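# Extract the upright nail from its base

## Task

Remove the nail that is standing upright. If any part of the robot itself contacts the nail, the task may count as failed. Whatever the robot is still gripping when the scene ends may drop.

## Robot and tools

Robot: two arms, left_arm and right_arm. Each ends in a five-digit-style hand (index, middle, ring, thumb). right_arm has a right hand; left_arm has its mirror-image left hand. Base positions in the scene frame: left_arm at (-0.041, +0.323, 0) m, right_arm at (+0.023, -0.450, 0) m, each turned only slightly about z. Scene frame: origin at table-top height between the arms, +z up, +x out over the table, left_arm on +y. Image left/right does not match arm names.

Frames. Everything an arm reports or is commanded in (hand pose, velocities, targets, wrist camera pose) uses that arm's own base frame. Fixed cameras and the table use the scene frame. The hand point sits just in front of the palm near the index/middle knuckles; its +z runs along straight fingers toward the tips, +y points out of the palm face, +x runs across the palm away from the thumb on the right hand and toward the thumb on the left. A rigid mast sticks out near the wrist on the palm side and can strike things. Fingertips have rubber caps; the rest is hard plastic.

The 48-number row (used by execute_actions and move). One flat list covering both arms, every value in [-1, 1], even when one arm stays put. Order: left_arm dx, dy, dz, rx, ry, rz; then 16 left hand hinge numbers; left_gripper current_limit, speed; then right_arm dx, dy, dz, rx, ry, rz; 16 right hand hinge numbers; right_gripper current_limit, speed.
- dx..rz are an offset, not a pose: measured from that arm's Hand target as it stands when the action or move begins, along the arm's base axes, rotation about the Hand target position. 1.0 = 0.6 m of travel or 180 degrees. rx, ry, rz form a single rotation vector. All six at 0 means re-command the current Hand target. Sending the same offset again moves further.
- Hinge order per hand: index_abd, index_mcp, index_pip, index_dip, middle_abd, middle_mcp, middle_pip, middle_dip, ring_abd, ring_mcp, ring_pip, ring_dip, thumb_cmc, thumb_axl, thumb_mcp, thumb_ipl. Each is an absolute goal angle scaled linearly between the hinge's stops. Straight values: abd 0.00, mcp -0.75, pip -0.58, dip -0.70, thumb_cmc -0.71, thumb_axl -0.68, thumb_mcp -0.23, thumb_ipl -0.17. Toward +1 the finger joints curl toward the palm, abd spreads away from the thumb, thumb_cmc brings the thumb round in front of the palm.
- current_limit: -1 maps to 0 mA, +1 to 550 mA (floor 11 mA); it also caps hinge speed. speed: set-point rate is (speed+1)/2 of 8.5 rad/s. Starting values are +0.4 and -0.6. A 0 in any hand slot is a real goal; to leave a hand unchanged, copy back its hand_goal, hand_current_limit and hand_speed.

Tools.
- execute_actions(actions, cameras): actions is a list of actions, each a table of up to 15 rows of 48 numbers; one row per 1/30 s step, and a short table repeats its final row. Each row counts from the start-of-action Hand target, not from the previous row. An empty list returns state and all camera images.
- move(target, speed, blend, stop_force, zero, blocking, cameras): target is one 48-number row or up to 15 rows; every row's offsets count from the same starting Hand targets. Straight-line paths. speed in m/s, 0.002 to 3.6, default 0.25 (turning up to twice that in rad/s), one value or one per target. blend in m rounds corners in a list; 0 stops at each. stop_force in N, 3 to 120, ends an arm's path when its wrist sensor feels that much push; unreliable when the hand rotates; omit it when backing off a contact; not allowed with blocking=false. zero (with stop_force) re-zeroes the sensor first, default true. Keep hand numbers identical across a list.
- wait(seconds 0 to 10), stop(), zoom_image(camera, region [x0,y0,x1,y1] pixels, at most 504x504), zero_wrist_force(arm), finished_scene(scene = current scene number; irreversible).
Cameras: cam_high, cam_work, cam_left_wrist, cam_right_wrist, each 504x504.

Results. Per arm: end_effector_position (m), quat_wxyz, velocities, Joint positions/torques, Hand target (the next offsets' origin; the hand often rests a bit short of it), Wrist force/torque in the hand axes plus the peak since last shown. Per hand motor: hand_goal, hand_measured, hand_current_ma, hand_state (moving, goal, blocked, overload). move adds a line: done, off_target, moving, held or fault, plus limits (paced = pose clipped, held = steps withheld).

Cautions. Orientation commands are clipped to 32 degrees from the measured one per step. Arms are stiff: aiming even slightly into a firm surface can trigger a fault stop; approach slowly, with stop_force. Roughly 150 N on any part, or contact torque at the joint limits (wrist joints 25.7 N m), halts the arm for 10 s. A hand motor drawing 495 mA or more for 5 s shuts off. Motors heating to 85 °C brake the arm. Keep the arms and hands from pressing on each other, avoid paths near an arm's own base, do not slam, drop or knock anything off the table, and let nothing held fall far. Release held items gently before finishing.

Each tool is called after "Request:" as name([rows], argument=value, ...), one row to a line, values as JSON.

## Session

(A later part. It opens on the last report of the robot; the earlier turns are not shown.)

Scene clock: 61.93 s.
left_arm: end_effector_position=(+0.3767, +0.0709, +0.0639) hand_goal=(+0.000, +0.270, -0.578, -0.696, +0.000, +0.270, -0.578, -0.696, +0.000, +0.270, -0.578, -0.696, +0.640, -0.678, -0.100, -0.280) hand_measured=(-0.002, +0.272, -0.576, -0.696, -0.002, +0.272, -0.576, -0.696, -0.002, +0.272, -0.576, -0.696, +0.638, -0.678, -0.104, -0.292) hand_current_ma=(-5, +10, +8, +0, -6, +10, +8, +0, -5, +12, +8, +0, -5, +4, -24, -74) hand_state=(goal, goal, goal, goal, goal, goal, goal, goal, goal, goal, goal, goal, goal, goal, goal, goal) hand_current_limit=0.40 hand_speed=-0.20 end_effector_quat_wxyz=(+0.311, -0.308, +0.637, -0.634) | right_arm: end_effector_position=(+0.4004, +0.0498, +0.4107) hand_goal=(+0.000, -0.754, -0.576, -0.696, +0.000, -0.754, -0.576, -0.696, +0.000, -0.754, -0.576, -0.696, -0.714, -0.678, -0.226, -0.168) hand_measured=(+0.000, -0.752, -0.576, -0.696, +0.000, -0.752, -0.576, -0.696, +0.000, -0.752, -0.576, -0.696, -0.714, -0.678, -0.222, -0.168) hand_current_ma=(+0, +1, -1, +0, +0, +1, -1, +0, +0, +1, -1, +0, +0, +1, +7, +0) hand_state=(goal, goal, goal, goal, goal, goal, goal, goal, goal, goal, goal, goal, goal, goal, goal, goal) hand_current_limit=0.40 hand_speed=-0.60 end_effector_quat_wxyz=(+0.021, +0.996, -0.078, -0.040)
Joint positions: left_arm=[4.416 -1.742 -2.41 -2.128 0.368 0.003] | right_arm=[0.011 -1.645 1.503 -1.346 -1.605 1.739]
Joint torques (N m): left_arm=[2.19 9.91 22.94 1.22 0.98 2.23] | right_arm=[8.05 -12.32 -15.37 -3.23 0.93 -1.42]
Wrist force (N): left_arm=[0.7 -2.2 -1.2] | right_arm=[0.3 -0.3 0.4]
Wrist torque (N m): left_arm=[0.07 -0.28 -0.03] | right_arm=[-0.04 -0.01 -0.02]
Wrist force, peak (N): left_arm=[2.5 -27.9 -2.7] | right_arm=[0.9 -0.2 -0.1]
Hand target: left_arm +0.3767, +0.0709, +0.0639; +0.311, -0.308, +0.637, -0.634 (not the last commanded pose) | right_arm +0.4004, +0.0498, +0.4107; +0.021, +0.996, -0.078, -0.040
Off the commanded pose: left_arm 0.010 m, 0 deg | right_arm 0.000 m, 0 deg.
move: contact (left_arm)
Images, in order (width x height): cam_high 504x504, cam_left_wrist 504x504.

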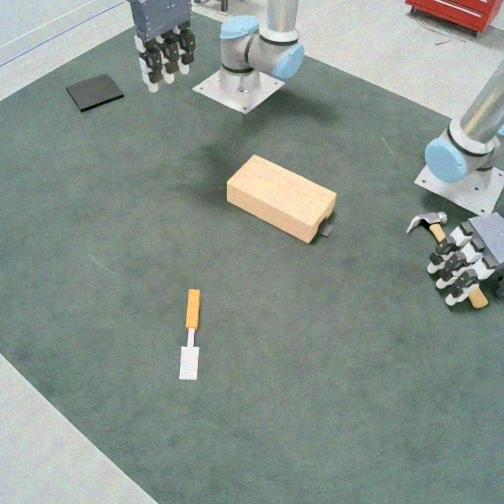

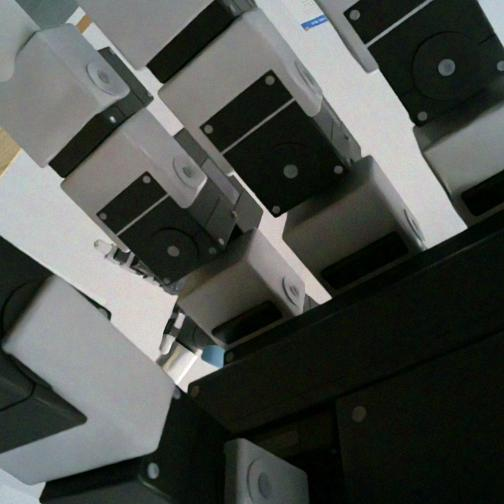

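Request:
move(target=[0,0,0.006,0,0,0, 0,0.4,-0.577,-0.696,0,0.4,-0.577,-0.696,0,0.35,-0.577,-0.696,0.68,-0.677,0.1,-0.45,0.4,-0.5, 0,0,0,0,0,0, 0,-0.754,-0.576,-0.696,0,-0.754,-0.576,-0.696,0,-0.754,-0.576,-0.696,-0.714,-0.678,-0.226,-0.168,0.4,-0.6], speed=0.05)

Request:
move(target=[0,0,0,0,0,0, 0,0.62,-0.577,-0.696,0,0.62,-0.577,-0.696,0,0.4,-0.577,-0.696,0.68,-0.677,0.2,-0.45,0.4,-0.6, 0,0,0,0,0,0, 0,-0.754,-0.576,-0.696,0,-0.754,-0.576,-0.696,0,-0.754,-0.576,-0.696,-0.714,-0.678,-0.226,-0.168,0.4,-0.6], cameras=["cam_high"])

Request:
zoom_image(camera="cam_high", region=[384, 180, 504, 320])

Scene clock: 64.07 s.
left_arm: end_effector_position=(+0.3767, +0.0709, +0.0676) hand_goal=(+0.000, +0.400, -0.578, -0.696, +0.000, +0.400, -0.578, -0.696, +0.000, +0.350, -0.578, -0.696, +0.680, -0.678, +0.100, -0.450) hand_measured=(-0.002, +0.400, -0.576, -0.696, -0.002, +0.400, -0.576, -0.696, -0.002, +0.350, -0.576, -0.696, +0.674, -0.678, +0.084, -0.452) hand_current_ma=(-5, +0, +8, +0, -6, +0, +8, +0, -5, +3, +8, +0, -25, +3, -100, -11) hand_state=(goal, goal, goal, goal, goal, goal, goal, goal, goal, goal, goal, goal, goal, goal, goal, goal) hand_current_limit=0.40 hand_speed=-0.50 end_effector_quat_wxyz=(+0.311, -0.308, +0.637, -0.634) | right_arm: end_effector_position=(+0.4004, +0.0498, +0.4107) hand_goal=(+0.000, -0.754, -0.576, -0.696, +0.000, -0.754, -0.576, -0.696, +0.000, -0.754, -0.576, -0.696, -0.714, -0.678, -0.226, -0.168) hand_measured=(+0.000, -0.752, -0.576, -0.696, +0.000, -0.752, -0.576, -0.696, +0.000, -0.752, -0.576, -0.696, -0.714, -0.678, -0.222, -0.168) hand_current_ma=(+0, +1, -1, +0, +0, +1, -1, +0, +0, +1, -1, +0, +0, +1, +7, +0) hand_state=(goal, goal, goal, goal, goal, goal, goal, goal, goal, goal, goal, goal, goal, goal, goal, goal) hand_current_limit=0.40 hand_speed=-0.60 end_effector_quat_wxyz=(+0.021, +0.996, -0.078, -0.040)
Joint positions: left_arm=[4.416 -1.731 -2.407 -2.142 0.368 0.003] | right_arm=[0.011 -1.645 1.503 -1.346 -1.605 1.739]
Joint torques (N m): left_arm=[2.27 13.04 19.48 0.87 0.83 1.35] | right_arm=[8.83 -12.56 -15.5 -2.76 0.66 -1.45]
Wrist force (N): left_arm=[0.2 0.4 -1.1] | right_arm=[0.3 -0.1 0.0]
Wrist torque (N m): left_arm=[0.41 -0.23 -0.04] | right_arm=[0.02 0.00 -0.01]
Wrist force, peak (N): left_arm=[0.5 -4.2 -1.5] | right_arm=[0.6 -0.6 0.1]
Hand target: left_arm +0.3767, +0.0709, +0.0675; +0.311, -0.308, +0.637, -0.634 | right_arm +0.4004, +0.0498, +0.4107; +0.021, +0.996, -0.078, -0.040
Off the commanded pose: left_arm 0.000 m, 0 deg | right_arm 0.000 m, 0 deg.
move: done

Scene clock: 64.57 s.
left_arm: end_effector_position=(+0.3767, +0.0709, +0.0675) hand_goal=(+0.000, +0.620, -0.578, -0.696, +0.000, +0.620, -0.578, -0.696, +0.000, +0.400, -0.578, -0.696, +0.680, -0.678, +0.200, -0.450) hand_measured=(+0.000, +0.490, -0.596, -0.704, -0.002, +0.450, -0.596, -0.704, -0.002, +0.400, -0.576, -0.696, +0.674, -0.678, +0.110, -0.464) hand_current_ma=(-2, -385, -86, -38, -6, -385, -86, -38, -5, -1, +8, +0, -23, +3, -385, -95) hand_state=(goal, blocked, goal, goal, goal, blocked, goal, goal, goal, goal, goal, goal, goal, goal, blocked, goal) hand_current_limit=0.40 hand_speed=-0.60 end_effector_quat_wxyz=(+0.311, -0.308, +0.637, -0.634) | right_arm: end_effector_position=(+0.4004, +0.0498, +0.4107) hand_goal=(+0.000, -0.754, -0.576, -0.696, +0.000, -0.754, -0.576, -0.696, +0.000, -0.754, -0.576, -0.696, -0.714, -0.678, -0.226, -0.168) hand_measured=(+0.000, -0.752, -0.576, -0.696, +0.000, -0.752, -0.576, -0.696, +0.000, -0.752, -0.576, -0.696, -0.714, -0.678, -0.222, -0.168) hand_current_ma=(+0, +1, -1, +0, +0, +1, -1, +0, +0, +1, -1, +0, +0, +1, +7, +0) hand_state=(goal, goal, goal, goal, goal, goal, goal, goal, goal, goal, goal, goal, goal, goal, goal, goal) hand_current_limit=0.40 hand_speed=-0.60 end_effector_quat_wxyz=(+0.021, +0.996, -0.078, -0.040)
Joint positions: left_arm=[4.416 -1.732 -2.407 -2.142 0.368 0.003] | right_arm=[0.011 -1.645 1.503 -1.346 -1.605 1.739]
Joint torques (N m): left_arm=[1.89 7.49 11.68 1.27 0.63 1.29] | right_arm=[8.83 -10.56 -15.8 -2.98 0.63 -1.41]
Wrist force (N): left_arm=[0.5 -3.9 0.6] | right_arm=[0.3 0.1 0.2]
Wrist torque (N m): left_arm=[0.30 -0.29 0.04] | right_arm=[0.01 0.00 -0.01]
Wrist force, peak (N): left_arm=[0.5 -3.9 0.6] | right_arm=[0.7 -0.2 0.3]
Hand target: left_arm +0.3767, +0.0709, +0.0675; +0.311, -0.308, +0.637, -0.634 | right_arm +0.4004, +0.0498, +0.4107; +0.021, +0.996, -0.078, -0.040
Off the commanded pose: left_arm 0.000 m, 0 deg | right_arm 0.000 m, 0 deg.
move: done
Images, in order (width x height): cam_high 504x504.

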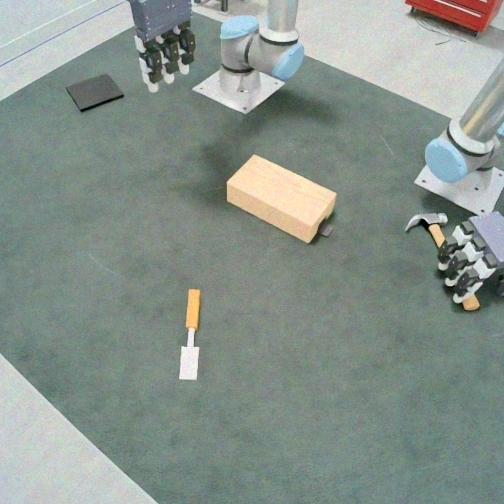

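Scaled by 3.600 from the camera's 504x504 image, which has a finer 720x720 frame.

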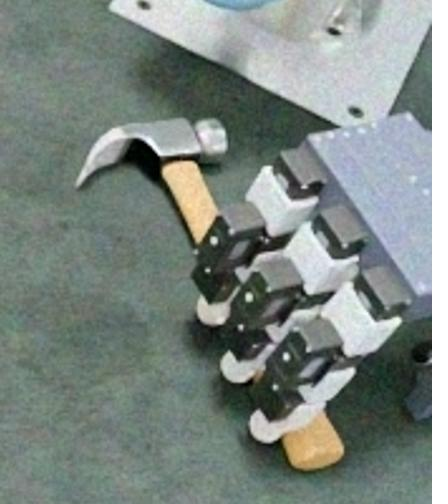

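Request:
move(target=[0,0,0,0,0,0, 0,0.68,-0.577,-0.696,0,0.68,-0.577,-0.696,0,0.4,-0.577,-0.696,0.68,-0.677,0.28,-0.45,0.75,-0.6, 0,0,0,0,0,0, 0,-0.754,-0.576,-0.696,0,-0.754,-0.576,-0.696,0,-0.754,-0.576,-0.696,-0.714,-0.678,-0.226,-0.168,0.4,-0.6])

Request:
move(target=[-0.0192,-0.0245,0.0617,0.0656,-0.0513,0, 0,0.68,-0.577,-0.696,0,0.68,-0.577,-0.696,0,0.4,-0.577,-0.696,0.68,-0.677,0.28,-0.45,0.75,-0.6, 0,0,0,0,0,0, 0,-0.754,-0.576,-0.696,0,-0.754,-0.576,-0.696,0,-0.754,-0.576,-0.696,-0.714,-0.678,-0.226,-0.168,0.4,-0.6], speed=0.08, cameras=["cam_high"])

Request:
zoom_image(camera="cam_high", region=[384, 180, 504, 320])

Scene clock: 66.43 s.
left_arm: end_effector_position=(+0.3767, +0.0709, +0.0675) hand_goal=(+0.000, +0.680, -0.578, -0.696, +0.000, +0.680, -0.578, -0.696, +0.000, +0.400, -0.578, -0.696, +0.680, -0.678, +0.280, -0.450) hand_measured=(+0.000, +0.496, -0.602, -0.706, -0.002, +0.454, -0.602, -0.706, -0.002, +0.400, -0.576, -0.696, +0.674, -0.678, +0.114, -0.468) hand_current_ma=(-2, -481, -111, -50, -6, -481, -110, -49, -5, -1, +8, +0, -23, +3, -481, -120) hand_state=(goal, blocked, blocked, goal, goal, blocked, blocked, goal, goal, goal, goal, goal, goal, goal, blocked, goal) hand_current_limit=0.75 hand_speed=-0.60 end_effector_quat_wxyz=(+0.311, -0.308, +0.637, -0.634) | right_arm: end_effector_position=(+0.4004, +0.0498, +0.4107) hand_goal=(+0.000, -0.754, -0.576, -0.696, +0.000, -0.754, -0.576, -0.696, +0.000, -0.754, -0.576, -0.696, -0.714, -0.678, -0.226, -0.168) hand_measured=(+0.000, -0.752, -0.576, -0.696, +0.000, -0.752, -0.576, -0.696, +0.000, -0.752, -0.576, -0.696, -0.714, -0.678, -0.222, -0.168) hand_current_ma=(+0, +1, -1, +0, +0, +1, -1, +0, +0, +1, -1, +0, +0, +1, +7, +0) hand_state=(goal, goal, goal, goal, goal, goal, goal, goal, goal, goal, goal, goal, goal, goal, goal, goal) hand_current_limit=0.40 hand_speed=-0.60 end_effector_quat_wxyz=(+0.021, +0.996, -0.078, -0.040)
Joint positions: left_arm=[4.416 -1.732 -2.407 -2.142 0.368 0.003] | right_arm=[0.011 -1.645 1.503 -1.346 -1.605 1.739]
Joint torques (N m): left_arm=[2.14 6.47 0.88 1.37 0.76 1.16] | right_arm=[8.03 -12.6 -14.77 -2.69 0.77 -1.5]
Wrist force (N): left_arm=[0.6 -2.3 1.1] | right_arm=[0.3 -0.1 0.4]
Wrist torque (N m): left_arm=[0.40 -0.31 0.06] | right_arm=[-0.01 0.00 -0.01]
Wrist force, peak (N): left_arm=[0.4 -4.4 0.9] | right_arm=[0.8 -0.4 0.1]
Hand target: left_arm +0.3767, +0.0709, +0.0675; +0.311, -0.308, +0.637, -0.634 | right_arm +0.4004, +0.0498, +0.4107; +0.021, +0.996, -0.078, -0.040
Off the commanded pose: left_arm 0.000 m, 0 deg | right_arm 0.000 m, 0 deg.
move: done

Scene clock: 68.43 s.
left_arm: end_effector_position=(+0.3651, +0.0561, +0.1045) hand_goal=(+0.000, +0.680, -0.578, -0.696, +0.000, +0.680, -0.578, -0.696, +0.000, +0.400, -0.578, -0.696, +0.680, -0.678, +0.280, -0.450) hand_measured=(-0.008, +0.510, -0.602, -0.710, -0.008, +0.474, -0.602, -0.710, -0.002, +0.400, -0.576, -0.696, +0.670, -0.680, +0.114, -0.484) hand_current_ma=(-32, -481, -116, -61, -29, -481, -117, -62, -5, +0, +8, +0, -47, -8, -481, -223) hand_state=(goal, blocked, blocked, goal, goal, blocked, blocked, goal, goal, goal, goal, goal, goal, goal, blocked, blocked) hand_current_limit=0.75 hand_speed=-0.60 end_effector_quat_wxyz=(+0.392, -0.223, +0.672, -0.588) | right_arm: end_effector_position=(+0.4004, +0.0498, +0.4107) hand_goal=(+0.000, -0.754, -0.576, -0.696, +0.000, -0.754, -0.576, -0.696, +0.000, -0.754, -0.576, -0.696, -0.714, -0.678, -0.226, -0.168) hand_measured=(+0.000, -0.752, -0.576, -0.696, +0.000, -0.752, -0.576, -0.696, +0.000, -0.752, -0.576, -0.696, -0.714, -0.678, -0.222, -0.168) hand_current_ma=(+0, +1, -1, +0, +0, +1, -1, +0, +0, +1, -1, +0, +0, +1, +7, +0) hand_state=(goal, goal, goal, goal, goal, goal, goal, goal, goal, goal, goal, goal, goal, goal, goal, goal) hand_current_limit=0.40 hand_speed=-0.60 end_effector_quat_wxyz=(+0.021, +0.996, -0.078, -0.040)
Joint positions: left_arm=[4.479 -1.512 -2.479 -2.29 0.43 0.265] | right_arm=[0.011 -1.645 1.503 -1.346 -1.605 1.739]
Joint torques (N m): left_arm=[-7.93 -0.05 26.87 0.88 -1.37 -2.42] | right_arm=[8.11 -12.97 -14.49 -2.72 0.51 -1.32]
Wrist force (N): left_arm=[1.2 1.9 -0.7] | right_arm=[0.8 -0.2 0.1]
Wrist torque (N m): left_arm=[0.50 -0.42 -0.02] | right_arm=[-0.01 -0.06 0.02]
Wrist force, peak (N): left_arm=[0.4 -3.8 1.2] | right_arm=[0.7 -0.3 -0.4]
Hand target: left_arm +0.3651, +0.0562, +0.1045; +0.392, -0.222, +0.672, -0.588 | right_arm +0.4004, +0.0498, +0.4107; +0.021, +0.996, -0.078, -0.040
Off the commanded pose: left_arm 0.000 m, 0 deg | right_arm 0.000 m, 0 deg.
move: done
Images, in order (width x height): cam_high 504x504.

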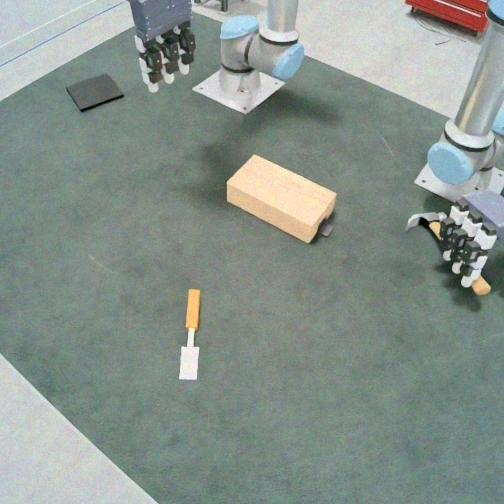

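Scaled by 3.600 from the camera's 504x504 image, which has a finer 720x720 frame.

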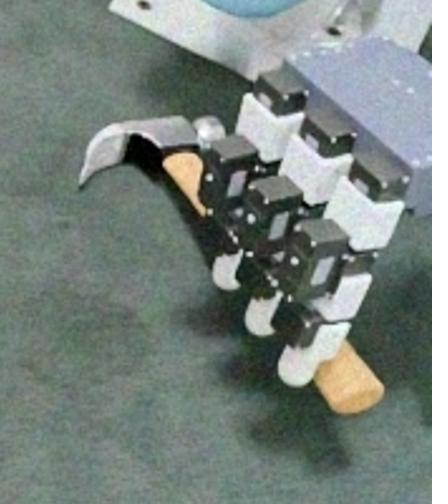

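Request:
move([
  [0.0826,-0.0919,0.0684,0.0656,-0.0513,0, 0,0.68,-0.577,-0.696,0,0.68,-0.577,-0.696,0,0.4,-0.577,-0.696,0.68,-0.677,0.28,-0.45,0.75,-0.6, 0,0,0,0,0,0, 0,-0.754,-0.576,-0.696,0,-0.754,-0.576,-0.696,0,-0.754,-0.576,-0.696,-0.714,-0.678,-0.226,-0.168,0.4,-0.6],
  [0.158,-0.1928,0.1228,0.131,-0.1027,0, 0,0.68,-0.577,-0.696,0,0.68,-0.577,-0.696,0,0.4,-0.577,-0.696,0.68,-0.677,0.28,-0.45,0.75,-0.6, 0,0,0,0,0,0, 0,-0.754,-0.576,-0.696,0,-0.754,-0.576,-0.696,0,-0.754,-0.576,-0.696,-0.714,-0.678,-0.226,-0.168,0.4,-0.6],
  [0.2285,-0.3002,0.1612,0.1968,-0.154,0, 0,0.68,-0.577,-0.696,0,0.68,-0.577,-0.696,0,0.4,-0.577,-0.696,0.68,-0.677,0.28,-0.45,0.75,-0.6, 0,0,0,0,0,0, 0,-0.754,-0.576,-0.696,0,-0.754,-0.576,-0.696,0,-0.754,-0.576,-0.696,-0.714,-0.678,-0.226,-0.168,0.4,-0.6],
], speed=0.12, blend=0.02, cameras=["cam_high","cam_work"])

Scene clock: 80.60 s.
left_arm: end_effector_position=(+0.5023, -0.1239, +0.2012) hand_goal=(+0.000, +0.680, -0.578, -0.696, +0.000, +0.680, -0.578, -0.696, +0.000, +0.400, -0.578, -0.696, +0.680, -0.678, +0.280, -0.450) hand_measured=(-0.006, +0.642, -0.592, -0.702, -0.006, +0.642, -0.588, -0.700, -0.002, +0.400, -0.576, -0.696, +0.676, -0.680, +0.210, -0.464) hand_current_ma=(-22, -195, -62, -23, -22, -190, -49, -17, -5, +1, +8, +0, -17, -9, -442, -89) hand_state=(goal, blocked, goal, goal, goal, blocked, goal, goal, goal, goal, goal, goal, goal, goal, blocked, goal) hand_current_limit=0.75 hand_speed=-0.60 end_effector_quat_wxyz=(+0.587, +0.051, +0.705, -0.394) | right_arm: end_effector_position=(+0.4004, +0.0498, +0.4107) hand_goal=(+0.000, -0.754, -0.576, -0.696, +0.000, -0.754, -0.576, -0.696, +0.000, -0.754, -0.576, -0.696, -0.714, -0.678, -0.226, -0.168) hand_measured=(+0.000, -0.752, -0.576, -0.696, +0.000, -0.752, -0.576, -0.696, +0.000, -0.752, -0.576, -0.696, -0.714, -0.678, -0.222, -0.168) hand_current_ma=(+0, +1, -1, +0, +0, +1, -1, +0, +0, +1, -1, +0, +0, +1, +7, +0) hand_state=(goal, goal, goal, goal, goal, goal, goal, goal, goal, goal, goal, goal, goal, goal, goal, goal) hand_current_limit=0.40 hand_speed=-0.60 end_effector_quat_wxyz=(+0.021, +0.996, -0.078, -0.040)
Joint positions: left_arm=[3.517 -1.395 -2.336 -2.553 -0.532 1.053] | right_arm=[0.011 -1.645 1.503 -1.346 -1.605 1.739]
Joint torques (N m): left_arm=[-6.4 21.72 9.18 0.84 -1.05 -1.24] | right_arm=[8.92 -12.23 -15.88 -2.11 0.43 -1.61]
Wrist force (N): left_arm=[0.7 0.3 -1.1] | right_arm=[0.4 -0.2 0.4]
Wrist torque (N m): left_arm=[0.26 -0.63 -0.06] | right_arm=[-0.03 -0.01 0.00]
Wrist force, peak (N): left_arm=[2.0 2.7 -1.6] | right_arm=[0.8 -0.3 0.2]
Hand target: left_arm +0.5022, -0.1239, +0.2012; +0.587, +0.051, +0.705, -0.394 | right_arm +0.4004, +0.0498, +0.4107; +0.021, +0.996, -0.078, -0.040
Off the commanded pose: left_arm 0.000 m, 0 deg | right_arm 0.000 m, 0 deg.
move: done
Images, in order (width x height): cam_high 504x504, cam_work 504x504.

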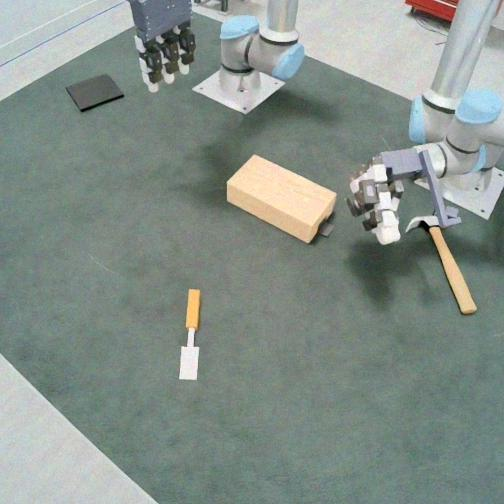

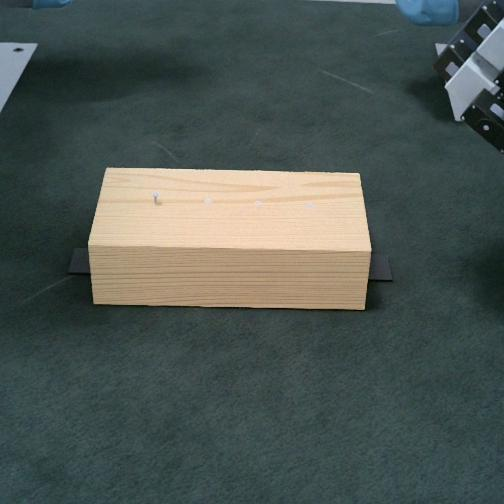

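Request:
zoom_image(camera="cam_high", region=[340, 140, 504, 330])

Scaled by 2.653 from the camera's 504x504 image, which has a finer 720x720 frame.

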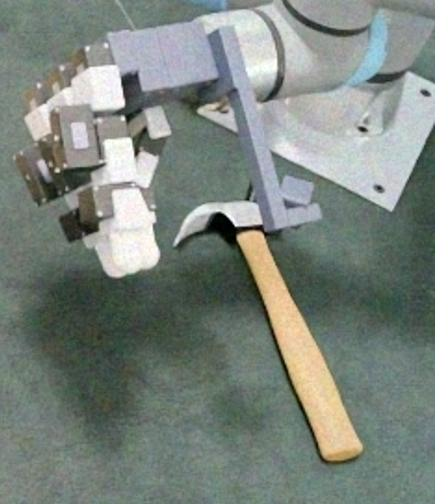

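Request:
move([
  [-0.1803,0.2898,0.098,-0.2533,0.2167,-0.0252, 0,0.27,-0.577,-0.696,0,0.27,-0.577,-0.696,0,0.27,-0.577,-0.696,0.68,-0.677,-0.1,-0.28,0.4,-0.4, 0,0,0,0,0,0, 0,-0.754,-0.576,-0.696,0,-0.754,-0.576,-0.696,0,-0.754,-0.576,-0.696,-0.714,-0.678,-0.226,-0.168,0.4,-0.6],
], speed=0.2, cameras=["cam_high"])

Scene clock: 86.57 s.
left_arm: end_effector_position=(+0.3941, +0.0500, +0.2600) hand_goal=(+0.000, +0.270, -0.578, -0.696, +0.000, +0.270, -0.578, -0.696, +0.000, +0.270, -0.578, -0.696, +0.680, -0.678, -0.100, -0.280) hand_measured=(-0.002, +0.276, -0.580, -0.698, -0.004, +0.276, -0.580, -0.698, -0.002, +0.274, -0.576, -0.696, +0.676, -0.680, -0.098, -0.282) hand_current_ma=(-10, +26, -7, -12, -12, +26, -7, -12, -5, +23, +8, +0, -18, -9, +7, -14) hand_state=(goal, goal, goal, goal, goal, goal, goal, goal, goal, goal, goal, goal, goal, goal, goal, goal) hand_current_limit=0.40 hand_speed=-0.40 end_effector_quat_wxyz=(+0.283, -0.280, +0.650, -0.647) | right_arm: end_effector_position=(+0.4004, +0.0498, +0.4107) hand_goal=(+0.000, -0.754, -0.576, -0.696, +0.000, -0.754, -0.576, -0.696, +0.000, -0.754, -0.576, -0.696, -0.714, -0.678, -0.226, -0.168) hand_measured=(+0.000, -0.752, -0.576, -0.696, +0.000, -0.752, -0.576, -0.696, +0.000, -0.752, -0.576, -0.696, -0.714, -0.678, -0.222, -0.168) hand_current_ma=(+0, +1, -1, +0, +0, +1, -1, +0, +0, +1, -1, +0, +0, +1, +7, +0) hand_state=(goal, goal, goal, goal, goal, goal, goal, goal, goal, goal, goal, goal, goal, goal, goal, goal) hand_current_limit=0.40 hand_speed=-0.60 end_effector_quat_wxyz=(+0.021, +0.996, -0.078, -0.040)
Joint positions: left_arm=[4.304 -1.412 -2.087 -2.781 0.343 0.002] | right_arm=[0.011 -1.645 1.503 -1.346 -1.605 1.739]
Joint torques (N m): left_arm=[-2.55 19.66 10.57 -0.25 0.42 0.49] | right_arm=[7.52 -11.56 -14.74 -1.62 0.06 -1.56]
Wrist force (N): left_arm=[0.6 0.1 -1.0] | right_arm=[0.4 -0.2 -0.2]
Wrist torque (N m): left_arm=[0.40 -0.28 -0.09] | right_arm=[0.01 0.01 -0.01]
Wrist force, peak (N): left_arm=[0.7 0.3 -1.7] | right_arm=[0.7 0.0 0.6]
Hand target: left_arm +0.3941, +0.0500, +0.2600; +0.283, -0.280, +0.650, -0.647 | right_arm +0.4004, +0.0498, +0.4107; +0.021, +0.996, -0.078, -0.040
Off the commanded pose: left_arm 0.000 m, 0 deg | right_arm 0.000 m, 0 deg.
move: done
Images, in order (width x height): cam_high 504x504.

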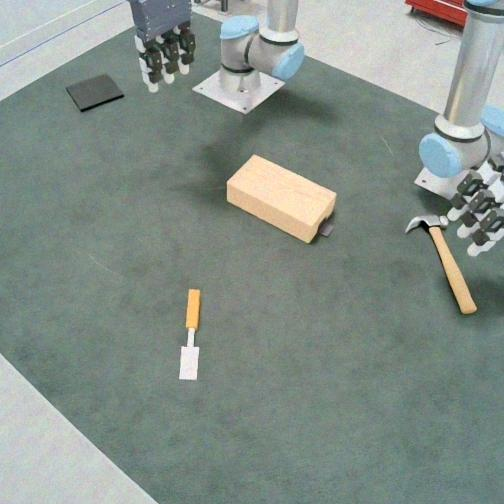

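Request:
move(target=[0,0,-0.25,0,0,0, 0,0.27,-0.577,-0.696,0,0.27,-0.577,-0.696,0,0.27,-0.577,-0.696,0.68,-0.677,-0.0,-0.38,0.4,-0.4, 0,0,0,0,0,0, 0,-0.754,-0.576,-0.696,0,-0.754,-0.576,-0.696,0,-0.754,-0.576,-0.696,-0.714,-0.678,-0.226,-0.168,0.4,-0.6], speed=0.15, cameras=["cam_high"])

Request:
zoom_image(camera="cam_high", region=[384, 180, 504, 320])

Scene clock: 88.87 s.
left_arm: end_effector_position=(+0.3940, +0.0499, +0.1101) hand_goal=(+0.000, +0.270, -0.578, -0.696, +0.000, +0.270, -0.578, -0.696, +0.000, +0.270, -0.578, -0.696, +0.680, -0.678, +0.000, -0.380) hand_measured=(-0.002, +0.276, -0.580, -0.698, -0.004, +0.276, -0.580, -0.698, -0.002, +0.274, -0.576, -0.696, +0.676, -0.680, -0.004, -0.378) hand_current_ma=(-10, +26, -7, -12, -12, +26, -7, -12, -5, +23, +8, +0, -17, -9, -24, +14) hand_state=(goal, goal, goal, goal, goal, goal, goal, goal, goal, goal, goal, goal, goal, goal, goal, goal) hand_current_limit=0.40 hand_speed=-0.40 end_effector_quat_wxyz=(+0.283, -0.280, +0.650, -0.648) | right_arm: end_effector_position=(+0.4004, +0.0498, +0.4107) hand_goal=(+0.000, -0.754, -0.576, -0.696, +0.000, -0.754, -0.576, -0.696, +0.000, -0.754, -0.576, -0.696, -0.714, -0.678, -0.226, -0.168) hand_measured=(+0.000, -0.752, -0.576, -0.696, +0.000, -0.752, -0.576, -0.696, +0.000, -0.752, -0.576, -0.696, -0.714, -0.678, -0.222, -0.168) hand_current_ma=(+0, +1, -1, +0, +0, +1, -1, +0, +0, +1, -1, +0, +0, +1, +7, +0) hand_state=(goal, goal, goal, goal, goal, goal, goal, goal, goal, goal, goal, goal, goal, goal, goal, goal) hand_current_limit=0.40 hand_speed=-0.60 end_effector_quat_wxyz=(+0.021, +0.996, -0.078, -0.040)
Joint positions: left_arm=[4.304 -1.658 -2.319 -2.303 0.343 0.002] | right_arm=[0.011 -1.645 1.503 -1.346 -1.605 1.739]
Joint torques (N m): left_arm=[-8.59 13.25 23.98 0.95 -1.02 1.91] | right_arm=[7.09 -13.06 -16.3 -1.43 0.12 -1.36]
Wrist force (N): left_arm=[0.5 0.2 -1.1] | right_arm=[0.4 -0.4 -0.1]
Wrist torque (N m): left_arm=[0.40 -0.28 0.01] | right_arm=[-0.03 -0.01 -0.01]
Wrist force, peak (N): left_arm=[0.7 2.4 -0.8] | right_arm=[0.6 -0.6 0.5]
Hand target: left_arm +0.3941, +0.0500, +0.1100; +0.283, -0.280, +0.650, -0.647 | right_arm +0.4004, +0.0498, +0.4107; +0.021, +0.996, -0.078, -0.040
Off the commanded pose: left_arm 0.000 m, 0 deg | right_arm 0.000 m, 0 deg.
move: done
Images, in order (width x height): cam_high 504x504.

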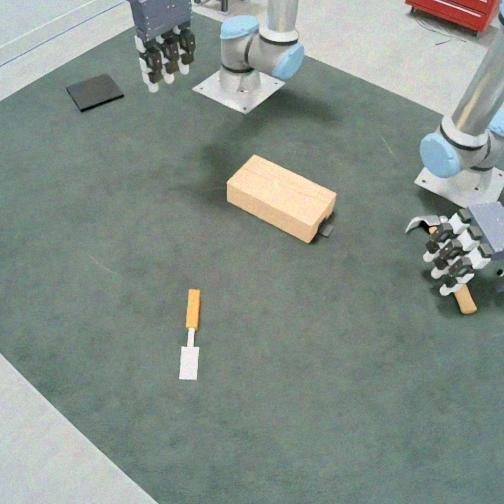

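Scaled by 3.600 from the camera's 504x504 image, which has a finer 720x720 frame.

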